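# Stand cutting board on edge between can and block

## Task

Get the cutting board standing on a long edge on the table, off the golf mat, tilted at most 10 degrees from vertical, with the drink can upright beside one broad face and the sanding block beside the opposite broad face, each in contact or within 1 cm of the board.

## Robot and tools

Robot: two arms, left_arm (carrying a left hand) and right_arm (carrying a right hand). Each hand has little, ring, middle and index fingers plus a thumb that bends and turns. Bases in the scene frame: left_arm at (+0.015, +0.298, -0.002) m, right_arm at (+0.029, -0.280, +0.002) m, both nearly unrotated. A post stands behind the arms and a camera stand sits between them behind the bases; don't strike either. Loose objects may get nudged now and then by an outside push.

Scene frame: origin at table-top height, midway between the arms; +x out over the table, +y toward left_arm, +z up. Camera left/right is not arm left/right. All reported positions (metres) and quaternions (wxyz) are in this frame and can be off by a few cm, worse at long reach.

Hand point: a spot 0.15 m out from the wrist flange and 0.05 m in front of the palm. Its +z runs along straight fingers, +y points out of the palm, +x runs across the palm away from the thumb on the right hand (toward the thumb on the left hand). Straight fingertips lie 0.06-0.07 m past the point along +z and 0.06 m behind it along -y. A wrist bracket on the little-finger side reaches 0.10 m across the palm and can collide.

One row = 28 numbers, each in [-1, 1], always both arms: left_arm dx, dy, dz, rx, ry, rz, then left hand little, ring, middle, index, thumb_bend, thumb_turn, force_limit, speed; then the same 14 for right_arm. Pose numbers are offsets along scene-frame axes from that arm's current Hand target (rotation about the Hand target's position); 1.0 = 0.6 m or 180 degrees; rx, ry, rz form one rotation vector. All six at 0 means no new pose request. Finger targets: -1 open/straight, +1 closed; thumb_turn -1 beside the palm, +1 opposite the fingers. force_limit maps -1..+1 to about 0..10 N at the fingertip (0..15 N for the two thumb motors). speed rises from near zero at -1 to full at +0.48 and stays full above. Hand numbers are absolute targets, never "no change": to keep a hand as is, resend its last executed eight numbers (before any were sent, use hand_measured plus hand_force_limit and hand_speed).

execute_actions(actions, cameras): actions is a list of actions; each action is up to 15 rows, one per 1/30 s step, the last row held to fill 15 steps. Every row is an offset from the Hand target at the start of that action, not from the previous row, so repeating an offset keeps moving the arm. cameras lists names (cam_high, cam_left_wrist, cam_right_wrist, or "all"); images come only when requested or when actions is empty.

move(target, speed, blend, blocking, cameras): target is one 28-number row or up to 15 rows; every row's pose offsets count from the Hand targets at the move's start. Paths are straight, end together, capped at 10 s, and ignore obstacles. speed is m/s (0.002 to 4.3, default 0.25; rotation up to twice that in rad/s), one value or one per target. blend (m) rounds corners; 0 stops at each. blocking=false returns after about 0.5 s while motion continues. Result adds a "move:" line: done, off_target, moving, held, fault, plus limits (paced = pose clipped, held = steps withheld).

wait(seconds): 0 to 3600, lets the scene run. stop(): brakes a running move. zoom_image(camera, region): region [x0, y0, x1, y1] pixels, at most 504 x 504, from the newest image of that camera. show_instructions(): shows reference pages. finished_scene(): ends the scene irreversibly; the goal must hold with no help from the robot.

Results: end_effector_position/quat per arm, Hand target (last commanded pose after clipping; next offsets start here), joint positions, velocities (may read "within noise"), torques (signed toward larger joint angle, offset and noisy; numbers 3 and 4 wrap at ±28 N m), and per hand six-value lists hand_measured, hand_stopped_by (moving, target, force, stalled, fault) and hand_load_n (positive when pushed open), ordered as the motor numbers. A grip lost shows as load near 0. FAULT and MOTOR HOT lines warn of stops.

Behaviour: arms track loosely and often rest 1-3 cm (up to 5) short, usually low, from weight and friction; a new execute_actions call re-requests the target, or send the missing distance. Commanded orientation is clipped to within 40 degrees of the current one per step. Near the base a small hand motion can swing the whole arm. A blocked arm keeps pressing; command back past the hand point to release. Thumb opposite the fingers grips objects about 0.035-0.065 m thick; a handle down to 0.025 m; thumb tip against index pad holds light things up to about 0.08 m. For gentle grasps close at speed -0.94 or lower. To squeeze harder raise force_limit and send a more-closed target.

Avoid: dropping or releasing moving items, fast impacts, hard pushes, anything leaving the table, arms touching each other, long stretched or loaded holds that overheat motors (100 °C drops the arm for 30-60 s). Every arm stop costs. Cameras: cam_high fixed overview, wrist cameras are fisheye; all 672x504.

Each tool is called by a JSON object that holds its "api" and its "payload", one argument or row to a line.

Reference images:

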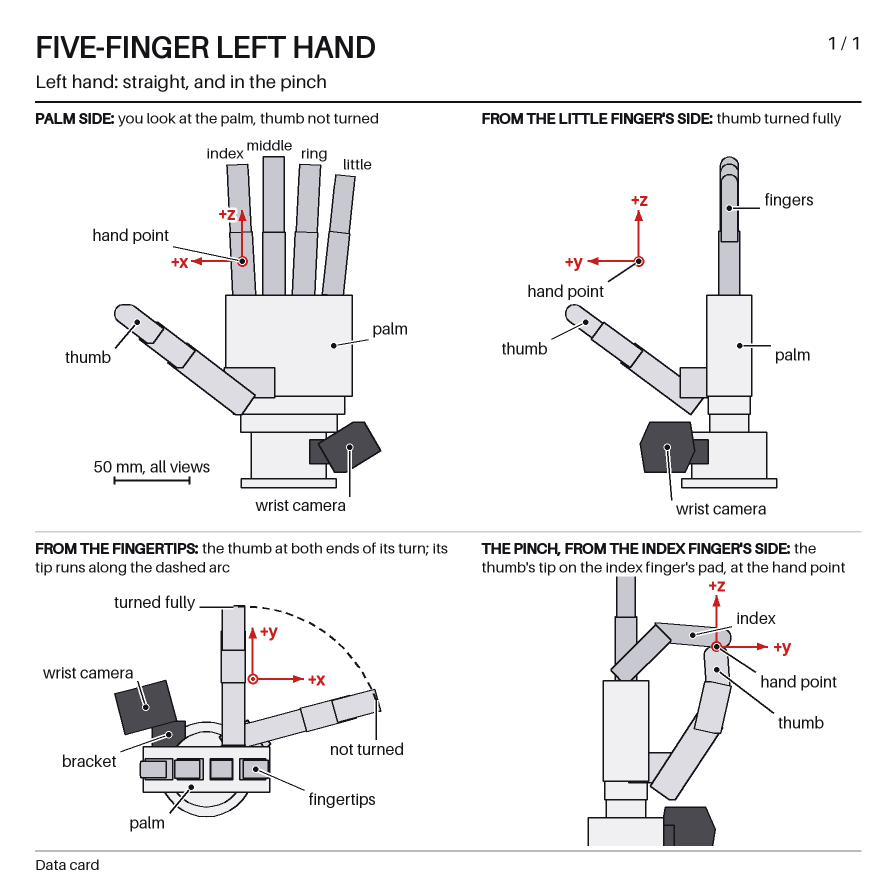

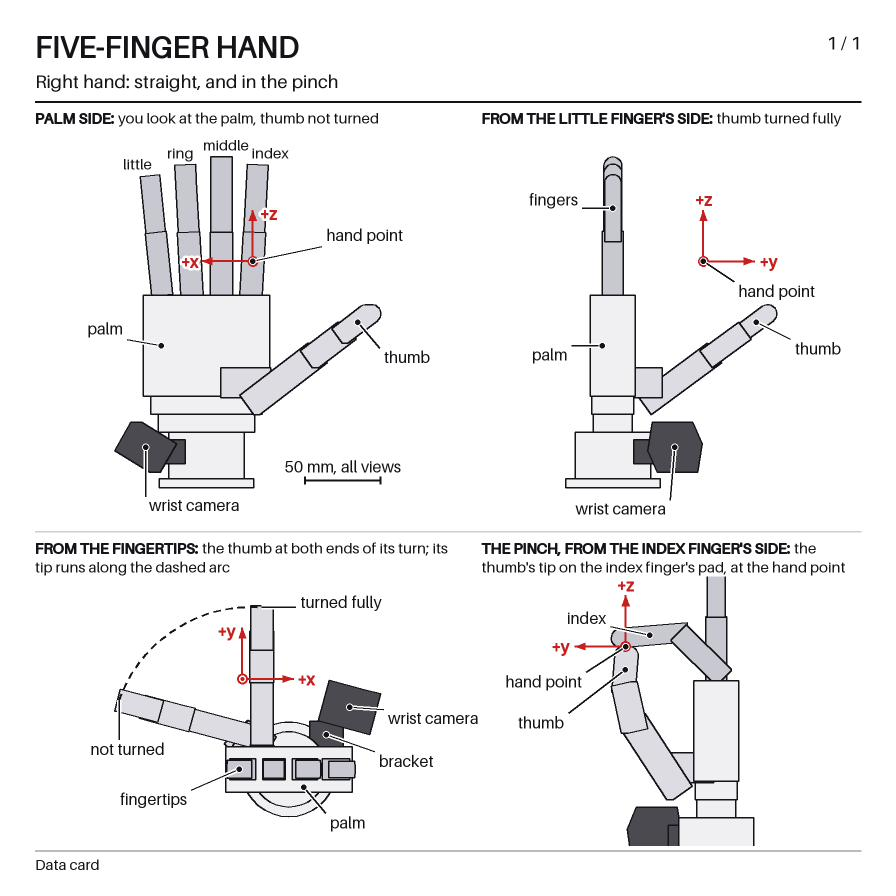

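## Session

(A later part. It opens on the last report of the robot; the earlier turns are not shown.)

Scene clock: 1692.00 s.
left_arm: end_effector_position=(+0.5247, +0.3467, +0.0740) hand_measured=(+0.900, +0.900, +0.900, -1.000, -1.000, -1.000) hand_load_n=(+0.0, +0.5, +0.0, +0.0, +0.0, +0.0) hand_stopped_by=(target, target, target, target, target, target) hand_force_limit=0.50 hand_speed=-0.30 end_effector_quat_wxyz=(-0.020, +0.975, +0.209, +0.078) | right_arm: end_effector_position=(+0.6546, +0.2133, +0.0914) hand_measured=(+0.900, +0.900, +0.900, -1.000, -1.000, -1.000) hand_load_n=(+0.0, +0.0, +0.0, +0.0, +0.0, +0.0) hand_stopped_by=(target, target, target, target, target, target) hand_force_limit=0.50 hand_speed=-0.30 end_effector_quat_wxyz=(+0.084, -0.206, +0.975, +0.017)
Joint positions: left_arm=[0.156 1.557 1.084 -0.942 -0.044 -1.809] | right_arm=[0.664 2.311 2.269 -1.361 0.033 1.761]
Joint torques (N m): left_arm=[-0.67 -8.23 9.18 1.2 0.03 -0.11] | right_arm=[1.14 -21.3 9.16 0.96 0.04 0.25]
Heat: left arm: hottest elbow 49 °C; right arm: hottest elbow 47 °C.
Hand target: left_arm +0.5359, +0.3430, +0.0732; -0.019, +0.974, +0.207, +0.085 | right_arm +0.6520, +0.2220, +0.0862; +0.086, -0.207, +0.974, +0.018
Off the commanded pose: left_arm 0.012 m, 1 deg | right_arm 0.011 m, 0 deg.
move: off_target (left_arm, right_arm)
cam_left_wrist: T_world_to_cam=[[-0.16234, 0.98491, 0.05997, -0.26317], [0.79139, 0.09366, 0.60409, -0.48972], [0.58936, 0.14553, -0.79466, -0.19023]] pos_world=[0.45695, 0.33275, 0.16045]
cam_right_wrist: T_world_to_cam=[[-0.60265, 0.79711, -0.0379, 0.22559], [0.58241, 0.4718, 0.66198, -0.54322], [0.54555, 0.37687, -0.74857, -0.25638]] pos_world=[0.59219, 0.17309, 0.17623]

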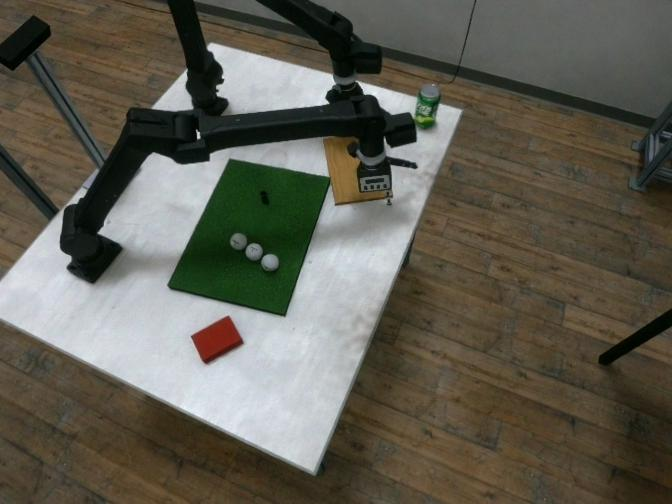

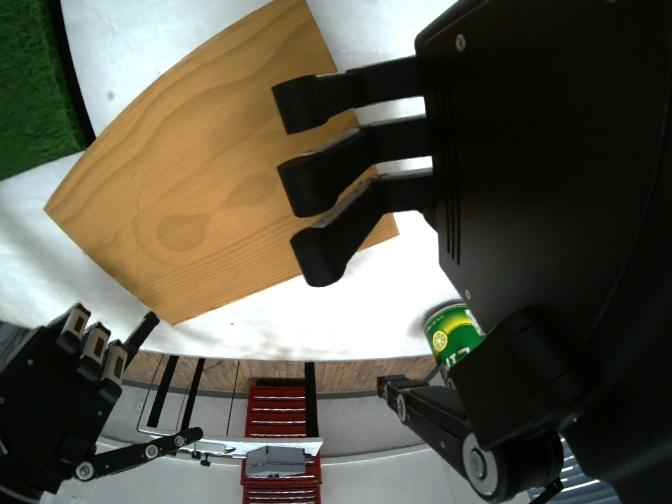

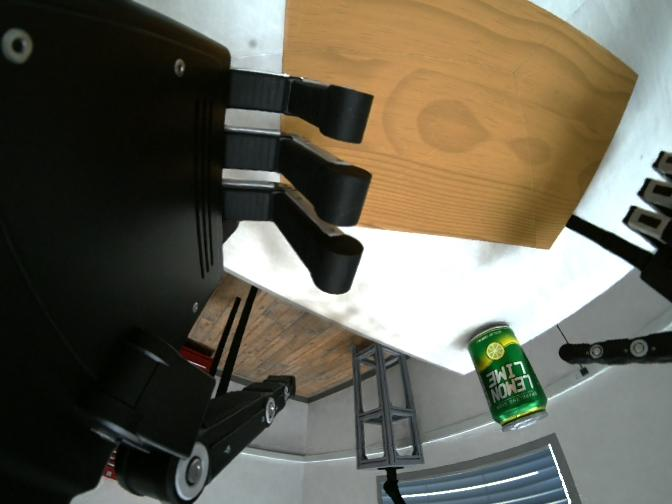

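{"api": "move", "payload": {
  "target": [
    [0.018,-0.0337,-0.002,0,0,0,0.9,0.9,0.9,-1,-1,-1,0.5,-0.3, -0.0223,0.0248,-0.011,0,0,0,0.9,0.9,0.9,-1,-1,-1,0.5,-0.3]
  ],
  "speed": 0.03,
  "cameras": ["all"]
}}

{"api": "zoom_image", "payload": {
  "camera": "cam_high",
  "region": [320, 90, 440, 210]
}}

Scene clock: 1708.77 s.
left_arm: end_effector_position=(+0.5310, +0.3350, +0.0722) hand_measured=(+0.900, +0.900, +0.900, -1.000, -1.000, -1.000) hand_load_n=(+0.0, +0.0, +0.0, +0.0, +0.0, +0.0) hand_stopped_by=(target, target, target, target, target, target) hand_force_limit=0.50 hand_speed=-0.30 end_effector_quat_wxyz=(-0.027, +0.972, +0.217, +0.081) | right_arm: end_effector_position=(+0.6523, +0.2190, +0.0873) hand_measured=(+0.900, +0.900, +0.900, -1.000, -1.000, -1.000) hand_load_n=(+0.0, +0.0, +0.0, +0.0, +0.0, +0.0) hand_stopped_by=(target, target, target, target, target, target) hand_force_limit=0.50 hand_speed=-0.30 end_effector_quat_wxyz=(+0.088, -0.196, +0.976, +0.014)
Joint positions: left_arm=[0.119 1.565 1.088 -0.935 -0.065 -1.863] | right_arm=[0.677 2.308 2.252 -1.343 0.047 1.792]
Joint torques (N m): left_arm=[-1.44 -7.47 10.59 0.77 0.51 -0.06] | right_arm=[2.49 -21.71 8.08 1.1 -0.24 0.2]
Heat: left arm: hottest elbow 48 °C; right arm: hottest elbow 44 °C.
Hand target: left_arm +0.5467, +0.3229, +0.0719; -0.019, +0.974, +0.207, +0.085 | right_arm +0.6386, +0.2369, +0.0794; +0.086, -0.207, +0.974, +0.018
Off the commanded pose: left_arm 0.020 m, 2 deg | right_arm 0.024 m, 1 deg.
move: off_target (left_arm, right_arm)
cam_left_wrist: T_world_to_cam=[[-0.18081, 0.98086, 0.07227, -0.24015], [0.78743, 0.10034, 0.60818, -0.49293], [0.58929, 0.16687, -0.7905, -0.20112]] pos_world=[0.46324, 0.31858, 0.15816]
cam_right_wrist: T_world_to_cam=[[-0.58573, 0.80919, -0.04626, 0.20651], [0.58568, 0.46202, 0.66597, -0.54215], [0.56027, 0.36298, -0.74454, -0.26725]] pos_world=[0.58822, 0.18039, 0.17163]

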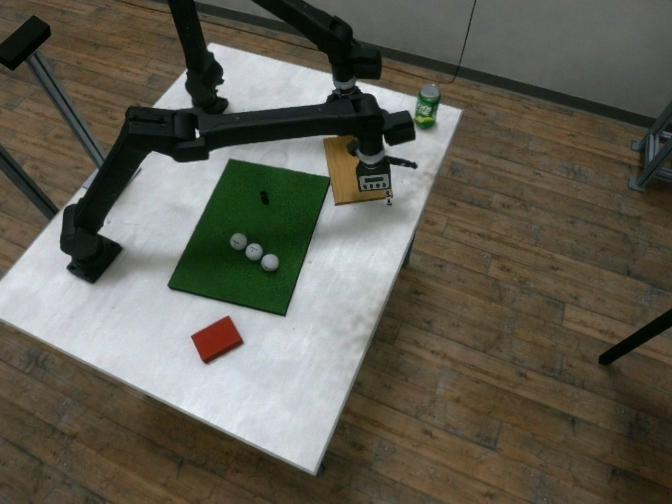

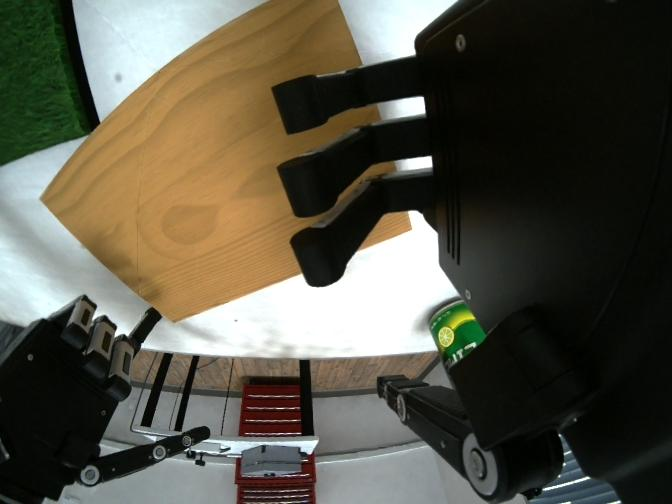

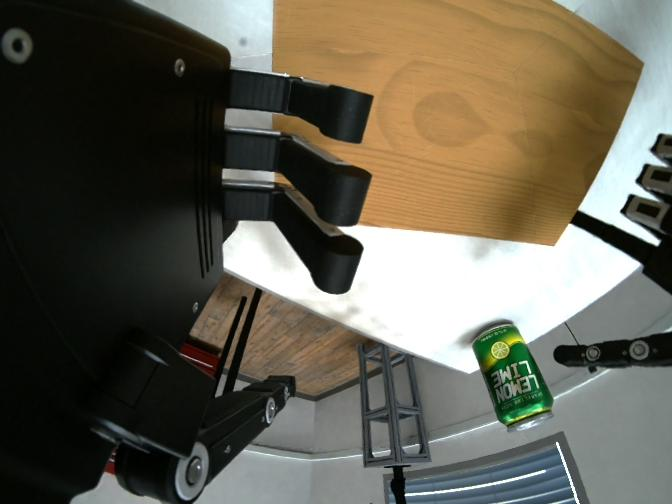

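Scaled by 4.200.

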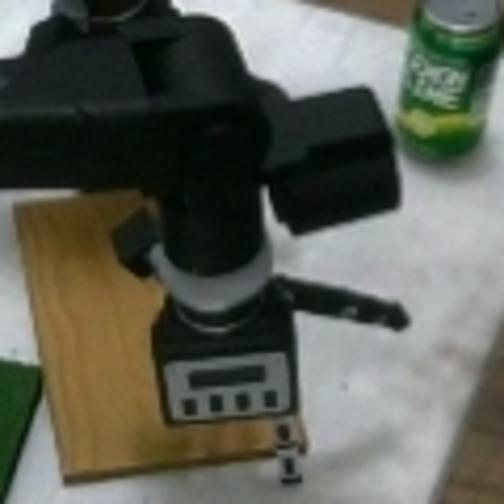

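{"api": "move", "payload": {
  "target": [
    [0.018,-0.0337,0.0,0,0,0,0.9,0.9,0.9,-1,-1,-1,0.5,-0.3, -0.024,0.0268,0.0,0,0,0,0.9,0.9,0.9,-1,-1,-1,0.5,-0.3]
  ],
  "speed": 0.03,
  "cameras": ["all"]
}}

{"api": "zoom_image", "payload": {
  "camera": "cam_high",
  "region": [320, 90, 440, 210]
}}

Scene clock: 1722.67 s.
left_arm: end_effector_position=(+0.5391, +0.3274, +0.0715) hand_measured=(+0.900, +0.900, +0.900, -1.000, -1.000, -1.000) hand_load_n=(+0.0, +0.0, +0.0, +0.5, +0.0, +0.0) hand_stopped_by=(target, target, target, target, target, target) hand_force_limit=0.50 hand_speed=-0.30 end_effector_quat_wxyz=(-0.034, +0.969, +0.231, +0.081) | right_arm: end_effector_position=(+0.6496, +0.2258, +0.0872) hand_measured=(+0.900, +0.900, +0.900, -1.000, -1.000, -1.000) hand_load_n=(+0.0, +0.0, +0.0, +0.0, +0.0, +0.0) hand_stopped_by=(target, target, target, target, target, target) hand_force_limit=0.50 hand_speed=-0.30 end_effector_quat_wxyz=(+0.094, -0.187, +0.978, +0.011)
Joint positions: left_arm=[0.089 1.581 1.107 -0.942 -0.087 -1.918] | right_arm=[0.691 2.303 2.243 -1.331 0.061 1.825]
Joint torques (N m): left_arm=[-2.55 -7.47 11.11 0.75 1.03 0.02] | right_arm=[3.96 -21.54 7.91 0.8 -0.55 0.17]
Heat: left arm: hottest elbow 47 °C; right arm: hottest shoulder 43 °C.
Hand target: left_arm +0.5575, +0.3026, +0.0719; -0.019, +0.974, +0.208, +0.085 | right_arm +0.6241, +0.2532, +0.0795; +0.086, -0.208, +0.974, +0.018
Off the commanded pose: left_arm 0.031 m, 3 deg | right_arm 0.038 m, 3 deg.
move: off_target (left_arm, right_arm)
cam_left_wrist: T_world_to_cam=[[-0.2085, 0.97432, 0.08504, -0.21508], [0.78559, 0.11504, 0.60796, -0.50185], [0.58256, 0.19357, -0.7894, -0.21033]] pos_world=[0.47193, 0.30801, 0.15736]
cam_right_wrist: T_world_to_cam=[[-0.56872, 0.82076, -0.05396, 0.18642], [0.5869, 0.45088, 0.6725, -0.54251], [0.57629, 0.3508, -0.73813, -0.27648]] pos_world=[0.58375, 0.18859, 0.17083]

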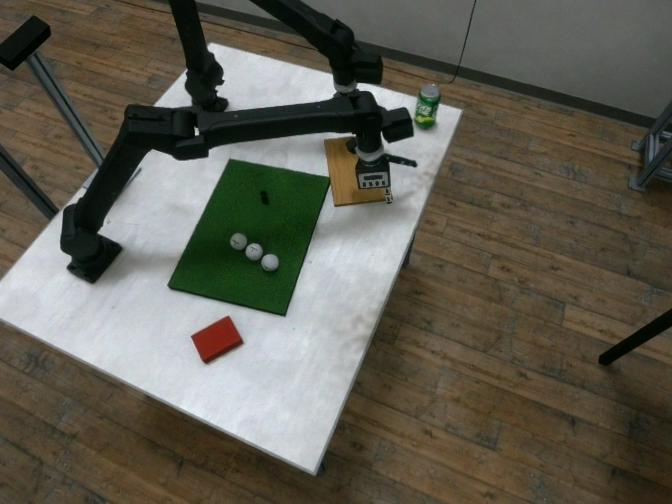

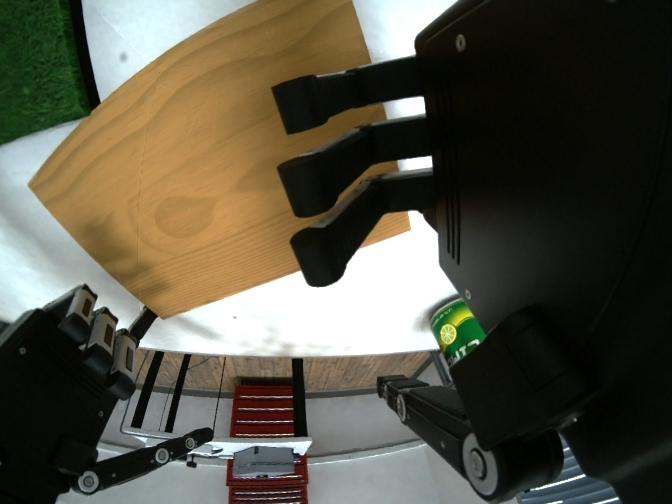

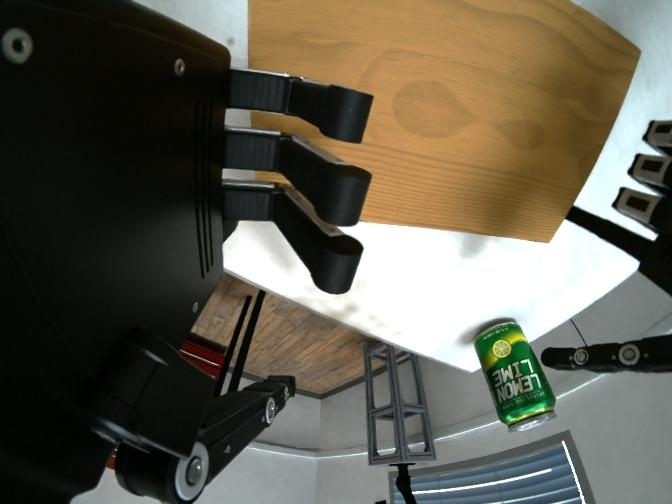

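Scaled by 4.200.

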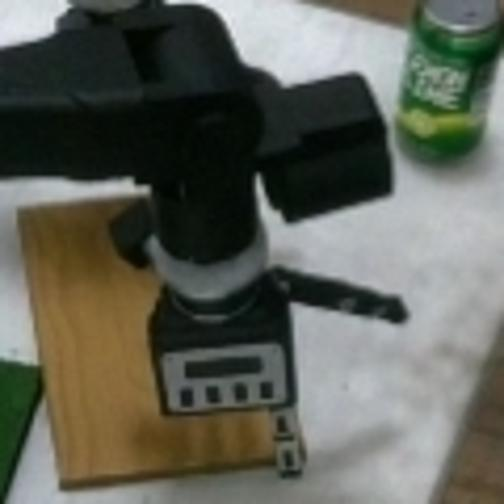

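{"api": "move", "payload": {
  "target": [
    [0.015,-0.0235,0.0,0,0,0,0.9,0.9,0.9,-1,-1,-1,0.5,-0.3, -0.015,0.0235,0.0,0,0,0,0.9,0.9,0.9,-1,-1,-1,0.5,-0.3],
    [0.022,-0.019,0.06,0,0,0,0.9,0.9,0.9,-1,-1,-1,0.5,-0.3, -0.008,0.028,0.06,0,0,0,0.9,0.9,0.9,-1,-1,-1,0.5,-0.3]
  ],
  "speed": [0.03,0.05],
  "blend": 0.01,
  "cameras": ["all"]
}}

{"api": "zoom_image", "payload": {
  "camera": "cam_high",
  "region": [320, 90, 440, 210]
}}

Scene clock: 1739.63 s.
left_arm: end_effector_position=(+0.5433, +0.3233, +0.0800) hand_measured=(+0.900, +0.900, +0.900, -1.000, -1.000, -1.000) hand_load_n=(+0.5, +0.0, +0.5, +0.5, +0.0, +0.0) hand_stopped_by=(target, target, target, target, target, target) hand_force_limit=0.50 hand_speed=-0.30 end_effector_quat_wxyz=(-0.041, +0.968, +0.241, +0.056) | right_arm: end_effector_position=(+0.6442, +0.2225, +0.0959) hand_measured=(+0.900, +0.900, +0.900, -1.000, -1.000, -1.000) hand_load_n=(+0.0, +0.0, +0.0, +0.0, -0.5, +0.0) hand_stopped_by=(target, target, target, target, target, target) hand_force_limit=0.50 hand_speed=-0.30 end_effector_quat_wxyz=(+0.078, -0.176, +0.981, -0.003)
Joint positions: left_arm=[0.073 1.607 1.176 -1.042 -0.098 -1.957] | right_arm=[0.697 2.315 2.298 -1.416 0.076 1.854]
Joint torques (N m): left_arm=[-3.19 -10.75 12.93 0.44 1.3 0.14] | right_arm=[5.54 -21.54 13.71 -0.14 -0.98 0.09]
Heat: left arm: hottest elbow 47 °C; right arm: hottest shoulder 44 °C.
Hand target: left_arm +0.5707, +0.2912, +0.1079; -0.019, +0.974, +0.208, +0.085 | right_arm +0.6193, +0.2699, +0.1156; +0.086, -0.207, +0.974, +0.018
Off the commanded pose: left_arm 0.051 m, 6 deg | right_arm 0.057 m, 5 deg.
move: off_target (left_arm, right_arm); blend cut to 0.0084 m at target 1
cam_left_wrist: T_world_to_cam=[[-0.22618, 0.96924, 0.09702, -0.20072], [0.81332, 0.13309, 0.56639, -0.52749], [0.53606, 0.20702, -0.8184, -0.18194]] pos_world=[0.48115, 0.30242, 0.16934]
cam_right_wrist: T_world_to_cam=[[-0.5497, 0.83273, -0.06623, 0.17274], [0.6154, 0.4573, 0.642, -0.56059], [0.5649, 0.31215, -0.76384, -0.24749]] pos_world=[0.57976, 0.18977, 0.18229]

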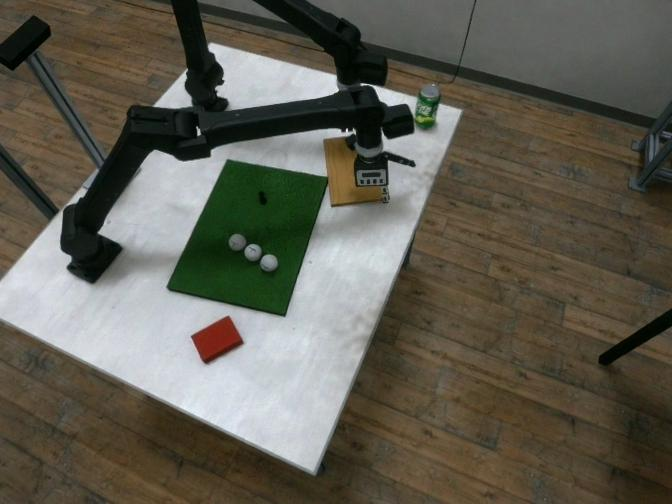

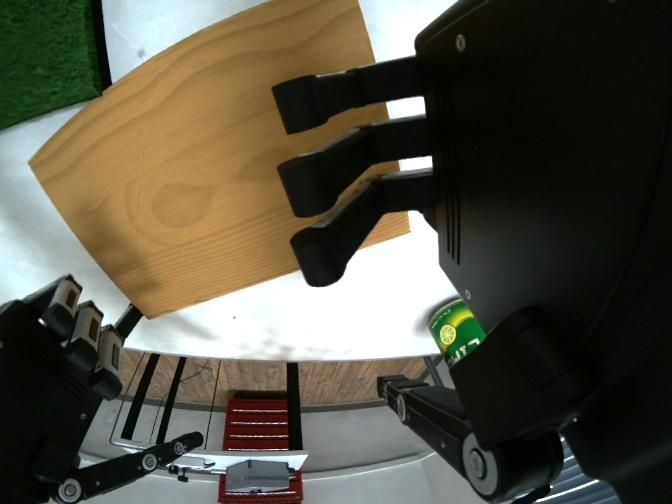

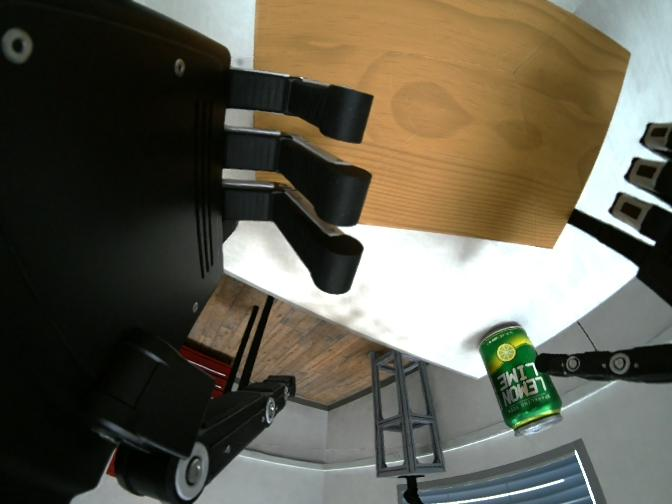

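Scaled by 4.200.

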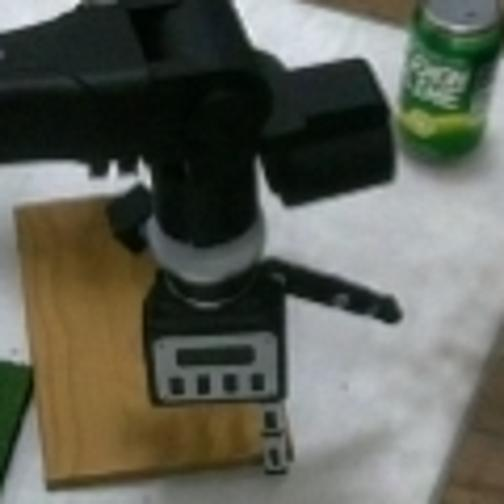

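{"api": "move", "payload": {
  "target": [
    [0.01,0.006,0.05,0,0,0,0.9,0.9,0.9,-1,-1,-1,0.5,-0.3, 0.01,0.006,0.05,0,0,0,0.9,0.9,0.9,-1,-1,-1,0.5,-0.3]
  ],
  "speed": 0.05,
  "cameras": ["all"]
}}

{"api": "zoom_image", "payload": {
  "camera": "cam_high",
  "region": [320, 90, 440, 210]
}}

Scene clock: 1753.00 s.
left_arm: end_effector_position=(+0.5444, +0.3227, +0.0992) hand_measured=(+0.900, +0.900, +0.900, -1.000, -1.000, -1.000) hand_load_n=(+0.0, +0.0, +0.0, +0.5, +0.0, +0.0) hand_stopped_by=(target, target, target, target, target, target) hand_force_limit=0.50 hand_speed=-0.30 end_effector_quat_wxyz=(-0.042, +0.969, +0.240, +0.041) | right_arm: end_effector_position=(+0.6478, +0.2245, +0.1162) hand_measured=(+0.900, +0.900, +0.900, -1.000, -1.000, -1.000) hand_load_n=(+0.0, +0.5, -0.5, +0.0, +0.0, +0.0) hand_stopped_by=(target, target, target, target, target, target) hand_force_limit=0.50 hand_speed=-0.30 end_effector_quat_wxyz=(+0.069, -0.176, +0.982, -0.010)
Joint positions: left_arm=[0.073 1.607 1.236 -1.132 -0.094 -1.957] | right_arm=[0.697 2.365 2.447 -1.538 0.079 1.854]
Joint torques (N m): left_arm=[-2.73 -11.81 13.85 0.79 1.19 0.2] | right_arm=[5.3 -22.12 14.39 0.1 -1.12 0.05]
Heat: left arm: hottest elbow 46 °C; right arm: hottest shoulder 43 °C.
Hand target: left_arm +0.5767, +0.2947, +0.1379; -0.019, +0.974, +0.207, +0.085 | right_arm +0.6254, +0.2735, +0.1456; +0.086, -0.207, +0.974, +0.018
Off the commanded pose: left_arm 0.058 m, 7 deg | right_arm 0.061 m, 5 deg.
move: off_target (left_arm, right_arm)
cam_left_wrist: T_world_to_cam=[[-0.22299, 0.96996, 0.09721, -0.2036], [0.82956, 0.13645, 0.54148, -0.54657], [0.51196, 0.20139, -0.83507, -0.1502]] pos_world=[0.48491, 0.30231, 0.19032]
cam_right_wrist: T_world_to_cam=[[-0.55027, 0.83203, -0.07021, 0.17539], [0.62632, 0.46691, 0.62428, -0.58388], [0.5522, 0.29955, -0.77804, -0.22189]] pos_world=[0.58474, 0.19315, 0.20418]

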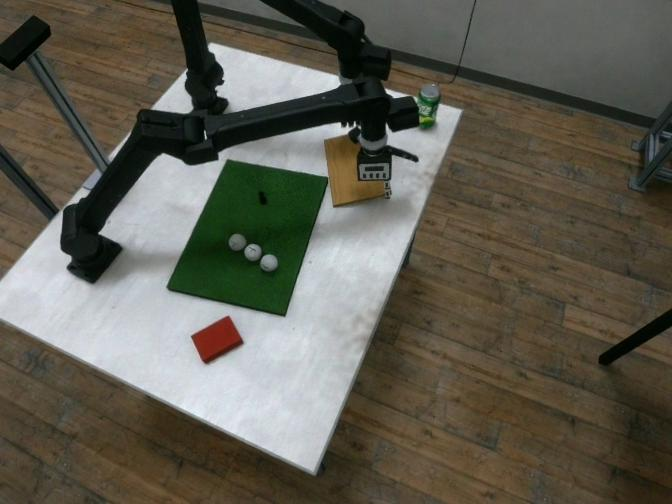

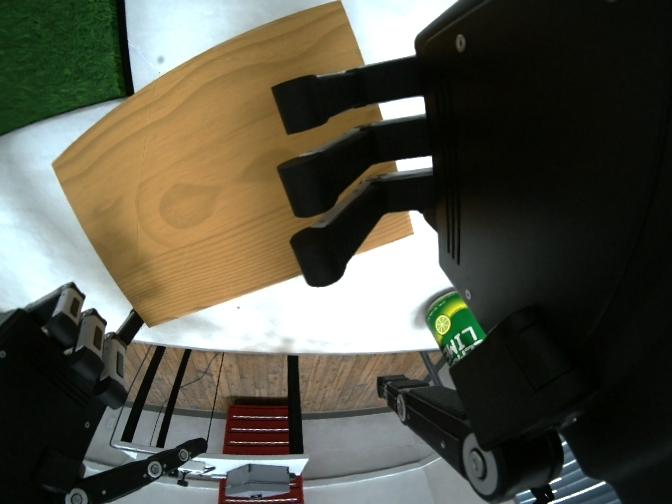

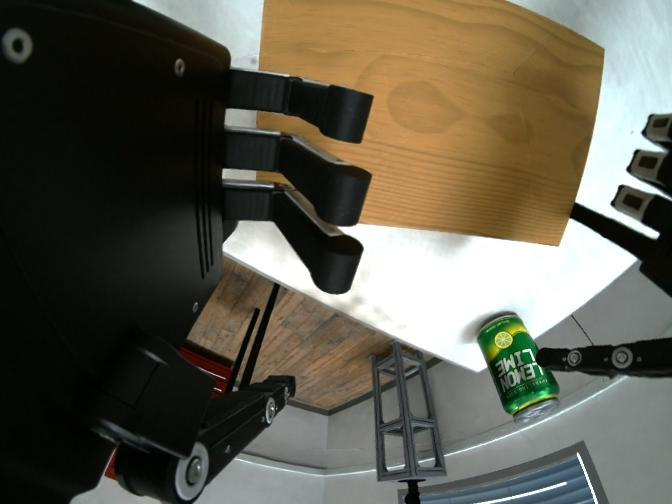

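Scaled by 4.200.

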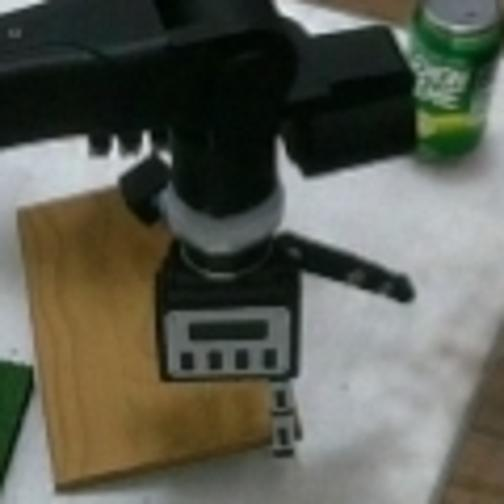

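{"api": "move", "payload": {
  "target": [
    [0.008,0.005,0.08,0,0,0,0.9,0.9,0.9,-1,-1,-1,0.5,-0.3, 0.008,0.005,0.08,0,0,0,0.9,0.9,0.9,-1,-1,-1,0.5,-0.3]
  ],
  "speed": 0.05,
  "cameras": ["all"]
}}

{"api": "zoom_image", "payload": {
  "camera": "cam_high",
  "region": [320, 90, 440, 210]
}}

Scene clock: 1761.83 s.
left_arm: end_effector_position=(+0.5491, +0.3232, +0.1398) hand_measured=(+0.900, +0.900, +0.900, -1.000, -1.000, -1.000) hand_load_n=(+0.0, +0.5, +0.0, +0.0, +0.0, +0.0) hand_stopped_by=(target, target, target, target, target, target) hand_force_limit=0.50 hand_speed=-0.30 end_effector_quat_wxyz=(-0.043, +0.969, +0.240, +0.032) | right_arm: end_effector_position=(+0.6568, +0.2295, +0.1600) hand_measured=(+0.900, +0.900, +0.900, -1.000, -1.000, -1.000) hand_load_n=(+0.0, +0.0, +0.0, +0.0, +0.0, +0.0) hand_stopped_by=(target, target, target, target, target, target) hand_force_limit=0.50 hand_speed=-0.30 end_effector_quat_wxyz=(+0.083, -0.173, +0.981, -0.006)
Joint positions: left_arm=[0.073 1.597 1.339 -1.262 -0.095 -1.957] | right_arm=[0.697 2.427 2.673 -1.674 0.085 1.857]
Joint torques (N m): left_arm=[-2.32 -12.51 14.69 1.03 1.21 0.25] | right_arm=[5.19 -23.65 14 0.21 -1.35 0.03]
Heat: left arm: hottest elbow 47 °C; right arm: hottest elbow 45 °C.
Hand target: left_arm +0.5815, +0.2977, +0.1859; -0.019, +0.974, +0.207, +0.085 | right_arm +0.6302, +0.2765, +0.1935; +0.086, -0.207, +0.974, +0.018
Off the commanded pose: left_arm 0.062 m, 8 deg | right_arm 0.064 m, 5 deg.
joint sent to its limit (right arm) — joint 4 (wrist pitch), lower limit. The joint targets are off in position, not in orientation.
move: off_target (left_arm, right_arm)
cam_left_wrist: T_world_to_cam=[[-0.22094, 0.97017, 0.09976, -0.20859], [0.83898, 0.13691, 0.52666, -0.57577], [0.49729, 0.20006, -0.8442, -0.10902]] pos_world=[0.49119, 0.30301, 0.23201]
cam_right_wrist: T_world_to_cam=[[-0.54513, 0.83504, -0.07445, 0.17596], [0.61131, 0.4567, 0.64631, -0.61059], [0.5737, 0.30681, -0.75943, -0.21298]] pos_world=[0.59137, 0.19726, 0.24599]

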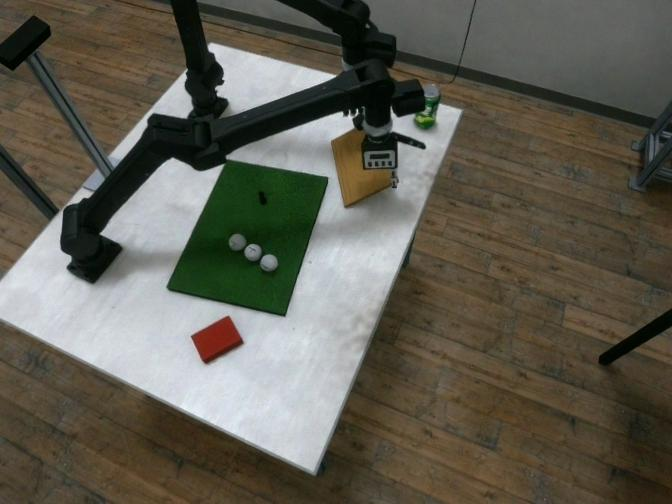

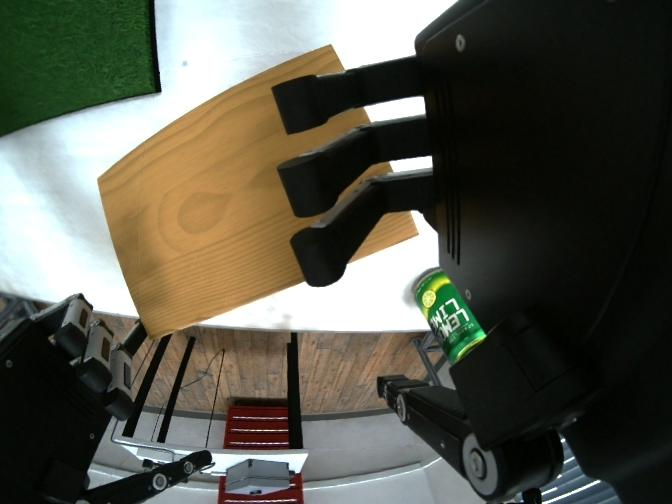

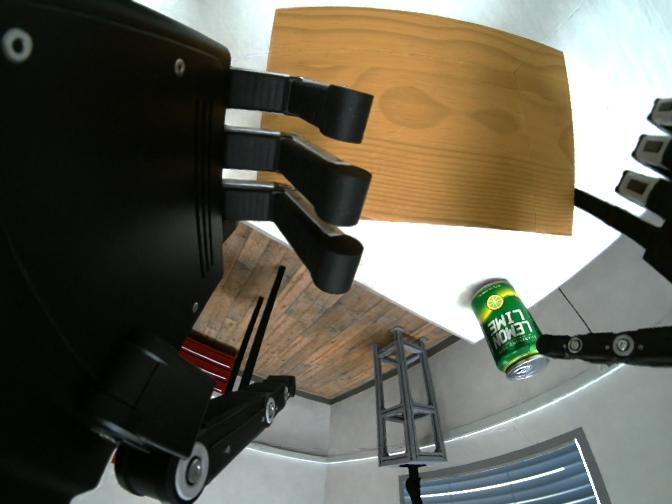

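Scaled by 4.200.

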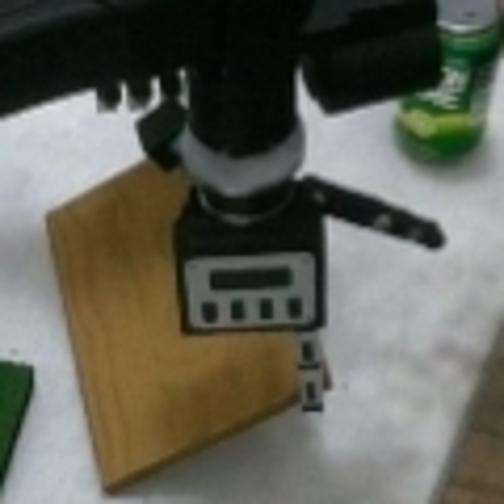

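{"api": "move", "payload": {
  "target": [
    [-0.036,-0.022,0.065,0.0283,-0.0635,0,0.9,0.9,0.9,-1,-1,-1,0.5,-0.3, -0.036,-0.022,0.065,0.0283,-0.0635,0,0.9,0.9,0.9,-1,-1,-1,0.5,-0.3]
  ],
  "speed": 0.05,
  "cameras": ["all"]
}}

{"api": "zoom_image", "payload": {
  "camera": "cam_high",
  "region": [320, 90, 440, 210]
}}

Scene clock: 1803.10 s.
left_arm: end_effector_position=(+0.5494, +0.3146, +0.2054) hand_measured=(+0.900, +0.900, +0.900, -1.000, -1.000, -1.000) hand_load_n=(+0.0, +0.0, +0.0, +0.0, +0.0, +0.0) hand_stopped_by=(target, target, target, target, target, target) hand_force_limit=0.50 hand_speed=-0.30 end_effector_quat_wxyz=(-0.063, +0.958, +0.231, +0.160) | right_arm: end_effector_position=(+0.6454, +0.2109, +0.1988) hand_measured=(+0.900, +0.900, +0.900, -1.000, -1.000, -1.000) hand_load_n=(+0.5, +0.0, +0.0, +0.0, -0.5, +0.0) hand_stopped_by=(target, target, target, target, target, target) hand_force_limit=0.50 hand_speed=-0.30 end_effector_quat_wxyz=(+0.170, -0.164, +0.972, +0.009)
Joint positions: left_arm=[0.023 1.411 1.248 -1.112 -0.182 -1.97] | right_arm=[0.701 2.12 2.183 -1.32 0.14 1.86]
Joint torques (N m): left_arm=[-3.02 -10.52 9.39 2.48 0.9 0.05] | right_arm=[6.59 -22.48 9.98 1.62 -0.97 0.02]
Heat: left arm: hottest elbow 48 °C; right arm: hottest elbow 45 °C.
Hand target: left_arm +0.5599, +0.2845, +0.2249; -0.041, +0.959, +0.204, +0.191 | right_arm +0.6086, +0.2633, +0.2324; +0.192, -0.204, +0.959, +0.040
Off the commanded pose: left_arm 0.037 m, 5 deg | right_arm 0.072 m, 7 deg.
move: off_target (left_arm, right_arm)
cam_left_wrist: T_world_to_cam=[[-0.22934, 0.96265, 0.14391, -0.20877], [0.69088, 0.05685, 0.72074, -0.54275], [0.68563, 0.26472, -0.67811, -0.21004]] pos_world=[0.47111, 0.28743, 0.2788]
cam_right_wrist: T_world_to_cam=[[-0.51908, 0.84718, -0.11328, 0.17653], [0.49686, 0.40693, 0.76651, -0.55966], [0.69547, 0.3416, -0.63216, -0.28258]] pos_world=[0.56623, 0.17472, 0.27035]

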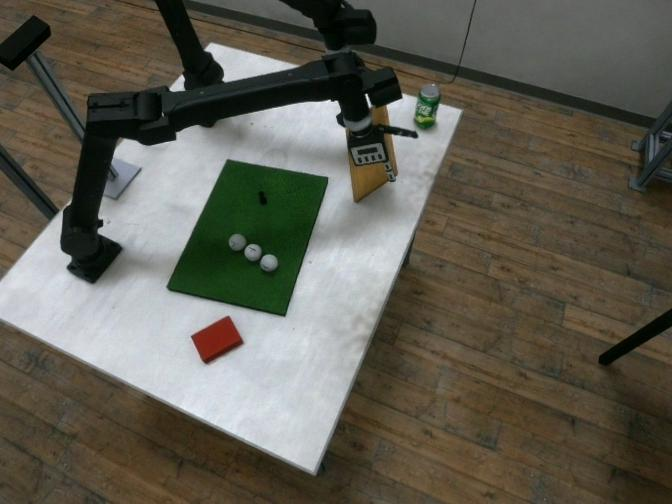

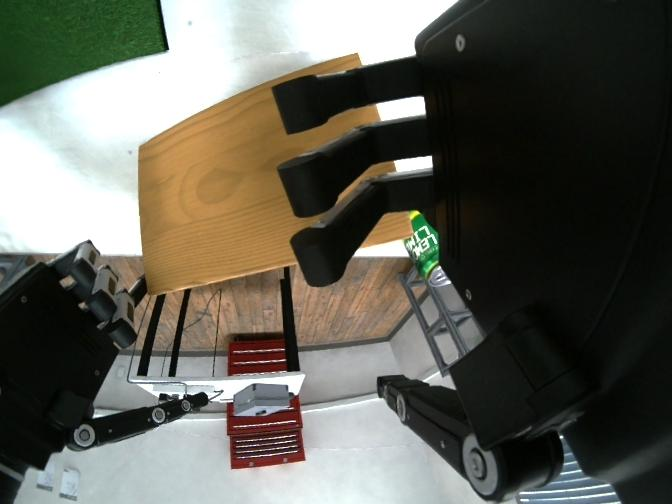

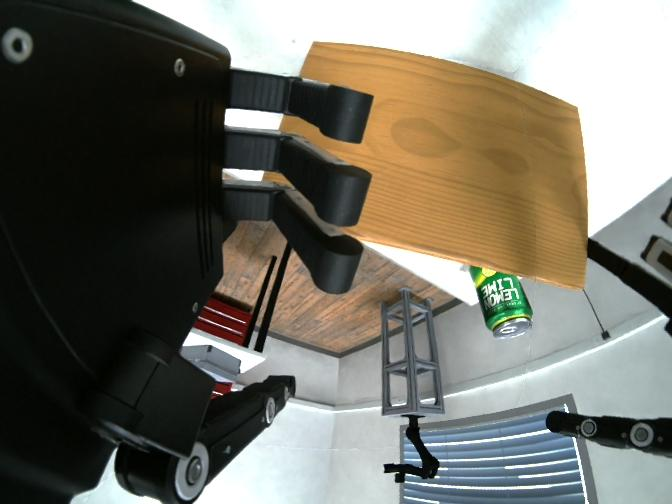

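Scaled by 4.200.

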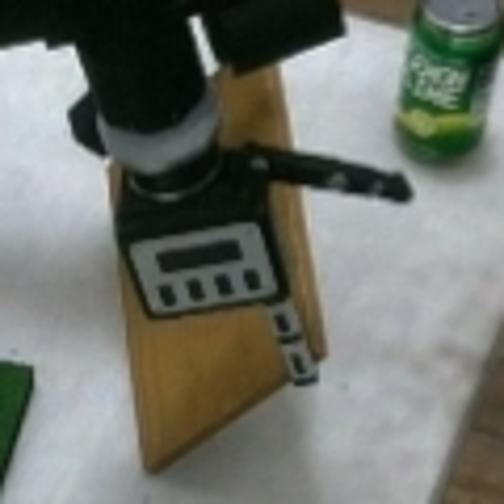

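{"api": "move", "payload": {
  "target": [
    [-0.043,-0.026,0.0,0,0,0,0.9,0.9,0.9,-1,-1,-1,0.5,-0.3, -0.043,-0.026,0.025,0,0,0,0.9,0.9,0.9,-1,-1,-1,0.5,-0.3]
  ],
  "speed": 0.04,
  "cameras": ["all"]
}}

{"api": "zoom_image", "payload": {
  "camera": "cam_high",
  "region": [320, 90, 440, 210]
}}

Scene clock: 1837.77 s.
left_arm: end_effector_position=(+0.5265, +0.2993, +0.2053) hand_measured=(+0.900, +0.900, +0.900, -1.000, -1.000, -1.000) hand_load_n=(+0.0, +0.0, +0.0, +0.0, +0.0, +0.0) hand_stopped_by=(target, target, target, target, target, target) hand_force_limit=0.50 hand_speed=-0.30 end_effector_quat_wxyz=(-0.063, +0.957, +0.232, +0.164) | right_arm: end_effector_position=(+0.6205, +0.1952, +0.2174) hand_measured=(+0.900, +0.900, +0.900, -1.000, -1.000, -1.000) hand_load_n=(+0.0, +0.0, +0.0, +0.0, +0.0, +0.0) hand_stopped_by=(target, target, target, target, target, target) hand_force_limit=0.50 hand_speed=-0.30 end_effector_quat_wxyz=(+0.173, -0.161, +0.972, +0.008)
Joint positions: left_arm=[-0.014 1.347 1.182 -1.11 -0.196 -2.008] | right_arm=[0.706 2.018 2.065 -1.301 0.146 1.87]
Joint torques (N m): left_arm=[-3.08 -9.82 9.65 2.02 0.91 0.06] | right_arm=[6.71 -21.36 9.98 1.59 -1.07 0]
Heat: left arm: hottest elbow 47 °C; right arm: hottest elbow 45 °C.
Hand target: left_arm +0.5341, +0.2690, +0.2249; -0.041, +0.959, +0.204, +0.191 | right_arm +0.5828, +0.2476, +0.2473; +0.191, -0.204, +0.959, +0.040
Off the commanded pose: left_arm 0.037 m, 5 deg | right_arm 0.071 m, 7 deg.
move: off_target (left_arm, right_arm)
cam_left_wrist: T_world_to_cam=[[-0.23366, 0.96146, 0.14493, -0.19684], [0.6852, 0.05707, 0.72612, -0.52414], [0.68986, 0.26897, -0.67212, -0.19507]] pos_world=[0.44772, 0.27164, 0.278]
cam_right_wrist: T_world_to_cam=[[-0.51436, 0.84976, -0.11552, 0.17593], [0.49546, 0.40441, 0.76874, -0.55432], [0.69997, 0.33817, -0.62904, -0.25088]] pos_world=[0.54074, 0.15952, 0.28865]

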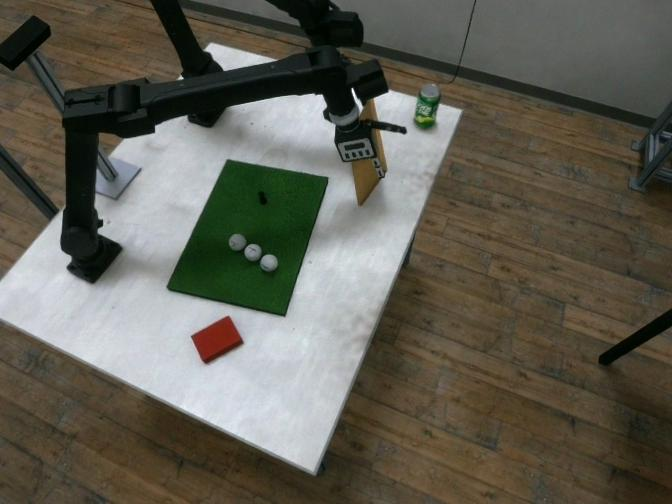

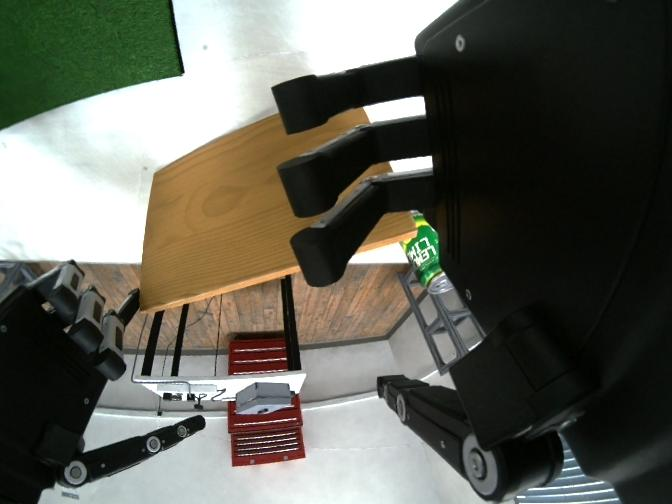

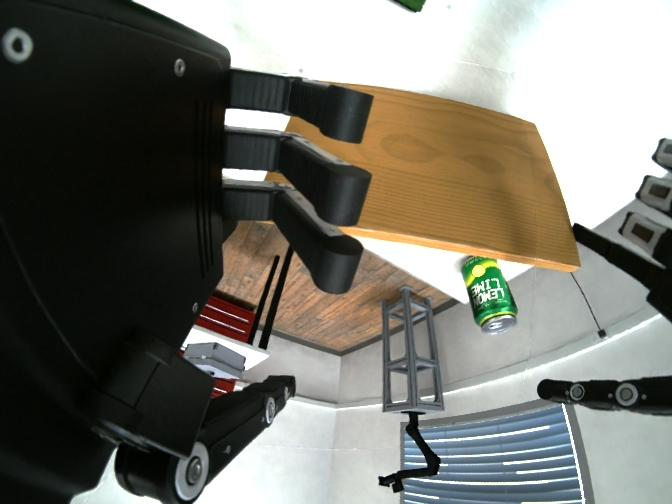

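Scaled by 4.200.

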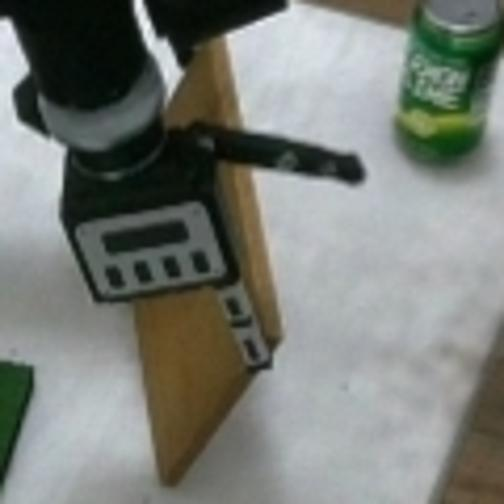

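{"api": "move", "payload": {
  "target": [
    [-0.045,-0.027,0.006,0,0,0,0.9,0.9,0.9,-1,-1,-1,0.5,-0.3, -0.045,-0.027,0.006,0,0,0,0.9,0.9,0.9,-1,-1,-1,0.5,-0.3]
  ],
  "speed": 0.03,
  "cameras": ["all"]
}}

{"api": "zoom_image", "payload": {
  "camera": "cam_high",
  "region": [320, 90, 440, 210]
}}

Scene clock: 1858.23 s.
left_arm: end_effector_position=(+0.5020, +0.2831, +0.2109) hand_measured=(+0.900, +0.900, +0.900, -1.000, -1.000, -1.000) hand_load_n=(+0.0, +0.0, +0.0, +0.5, +0.0, +0.0) hand_stopped_by=(target, target, target, target, target, target) hand_force_limit=0.50 hand_speed=-0.30 end_effector_quat_wxyz=(-0.064, +0.955, +0.234, +0.169) | right_arm: end_effector_position=(+0.5937, +0.1793, +0.2223) hand_measured=(+0.900, +0.900, +0.900, -1.000, -1.000, -1.000) hand_load_n=(+0.0, +0.0, +0.0, +0.0, +0.0, +0.0) hand_stopped_by=(target, target, target, target, target, target) hand_force_limit=0.50 hand_speed=-0.30 end_effector_quat_wxyz=(+0.173, -0.159, +0.972, +0.007)
Joint positions: left_arm=[-0.059 1.277 1.13 -1.128 -0.214 -2.054] | right_arm=[0.713 1.921 1.927 -1.262 0.151 1.88]
Joint torques (N m): left_arm=[-3.14 -8.76 9.77 1.72 0.96 0.09] | right_arm=[7 -20.07 9.91 1.7 -1.14 -0.03]
Heat: left arm: hottest elbow 46 °C; right arm: hottest shoulder 45 °C.
Hand target: left_arm +0.5071, +0.2527, +0.2286; -0.041, +0.959, +0.204, +0.191 | right_arm +0.5557, +0.2316, +0.2510; +0.192, -0.204, +0.959, +0.040
Off the commanded pose: left_arm 0.035 m, 5 deg | right_arm 0.070 m, 7 deg.
move: off_target (left_arm, right_arm)
cam_left_wrist: T_world_to_cam=[[-0.23786, 0.96024, 0.14616, -0.18562], [0.67815, 0.05645, 0.73275, -0.50823], [0.69536, 0.27341, -0.66462, -0.17562]] pos_world=[0.42262, 0.25494, 0.28281]
cam_right_wrist: T_world_to_cam=[[-0.51027, 0.85193, -0.11763, 0.17389], [0.496, 0.40326, 0.76901, -0.5386], [0.70257, 0.33406, -0.62833, -0.22471]] pos_world=[0.51375, 0.14412, 0.29345]

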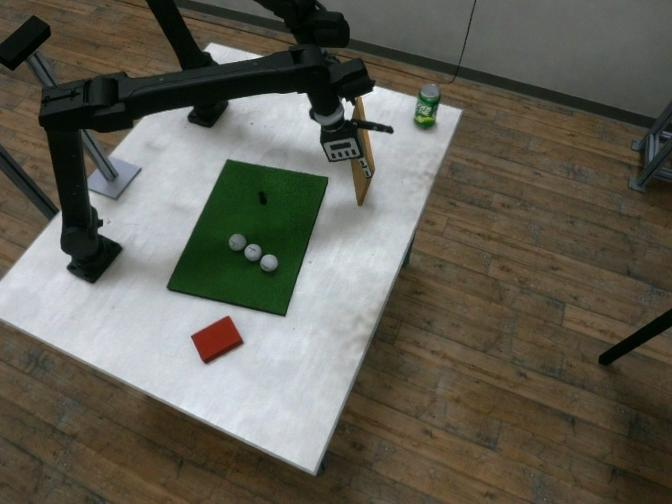

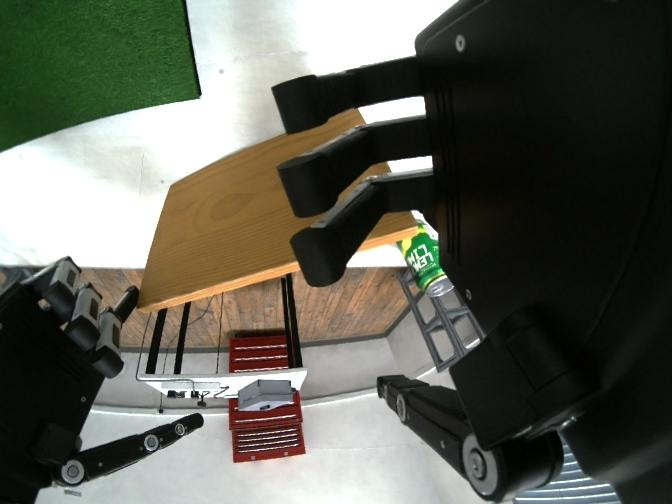

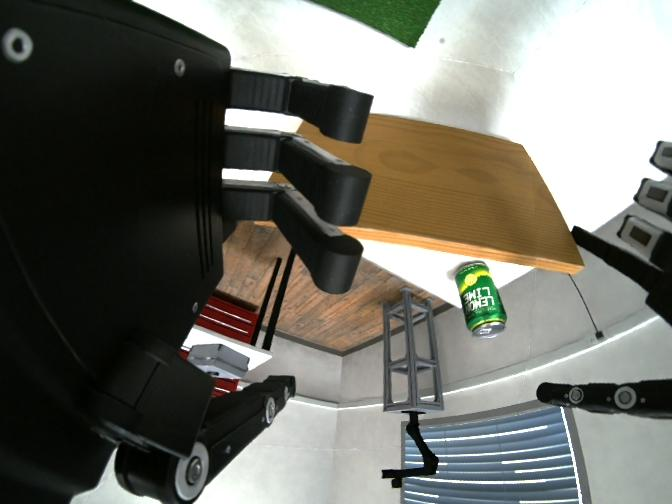

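Scaled by 4.200.

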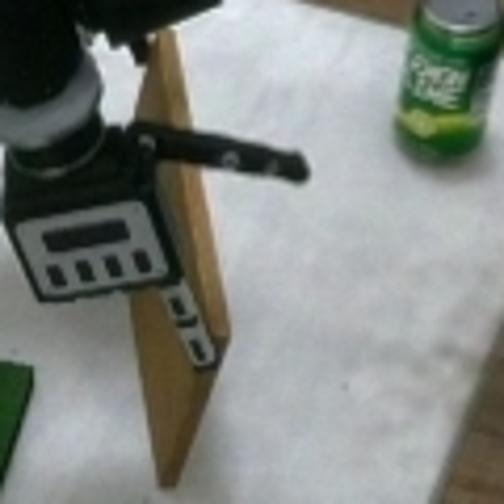

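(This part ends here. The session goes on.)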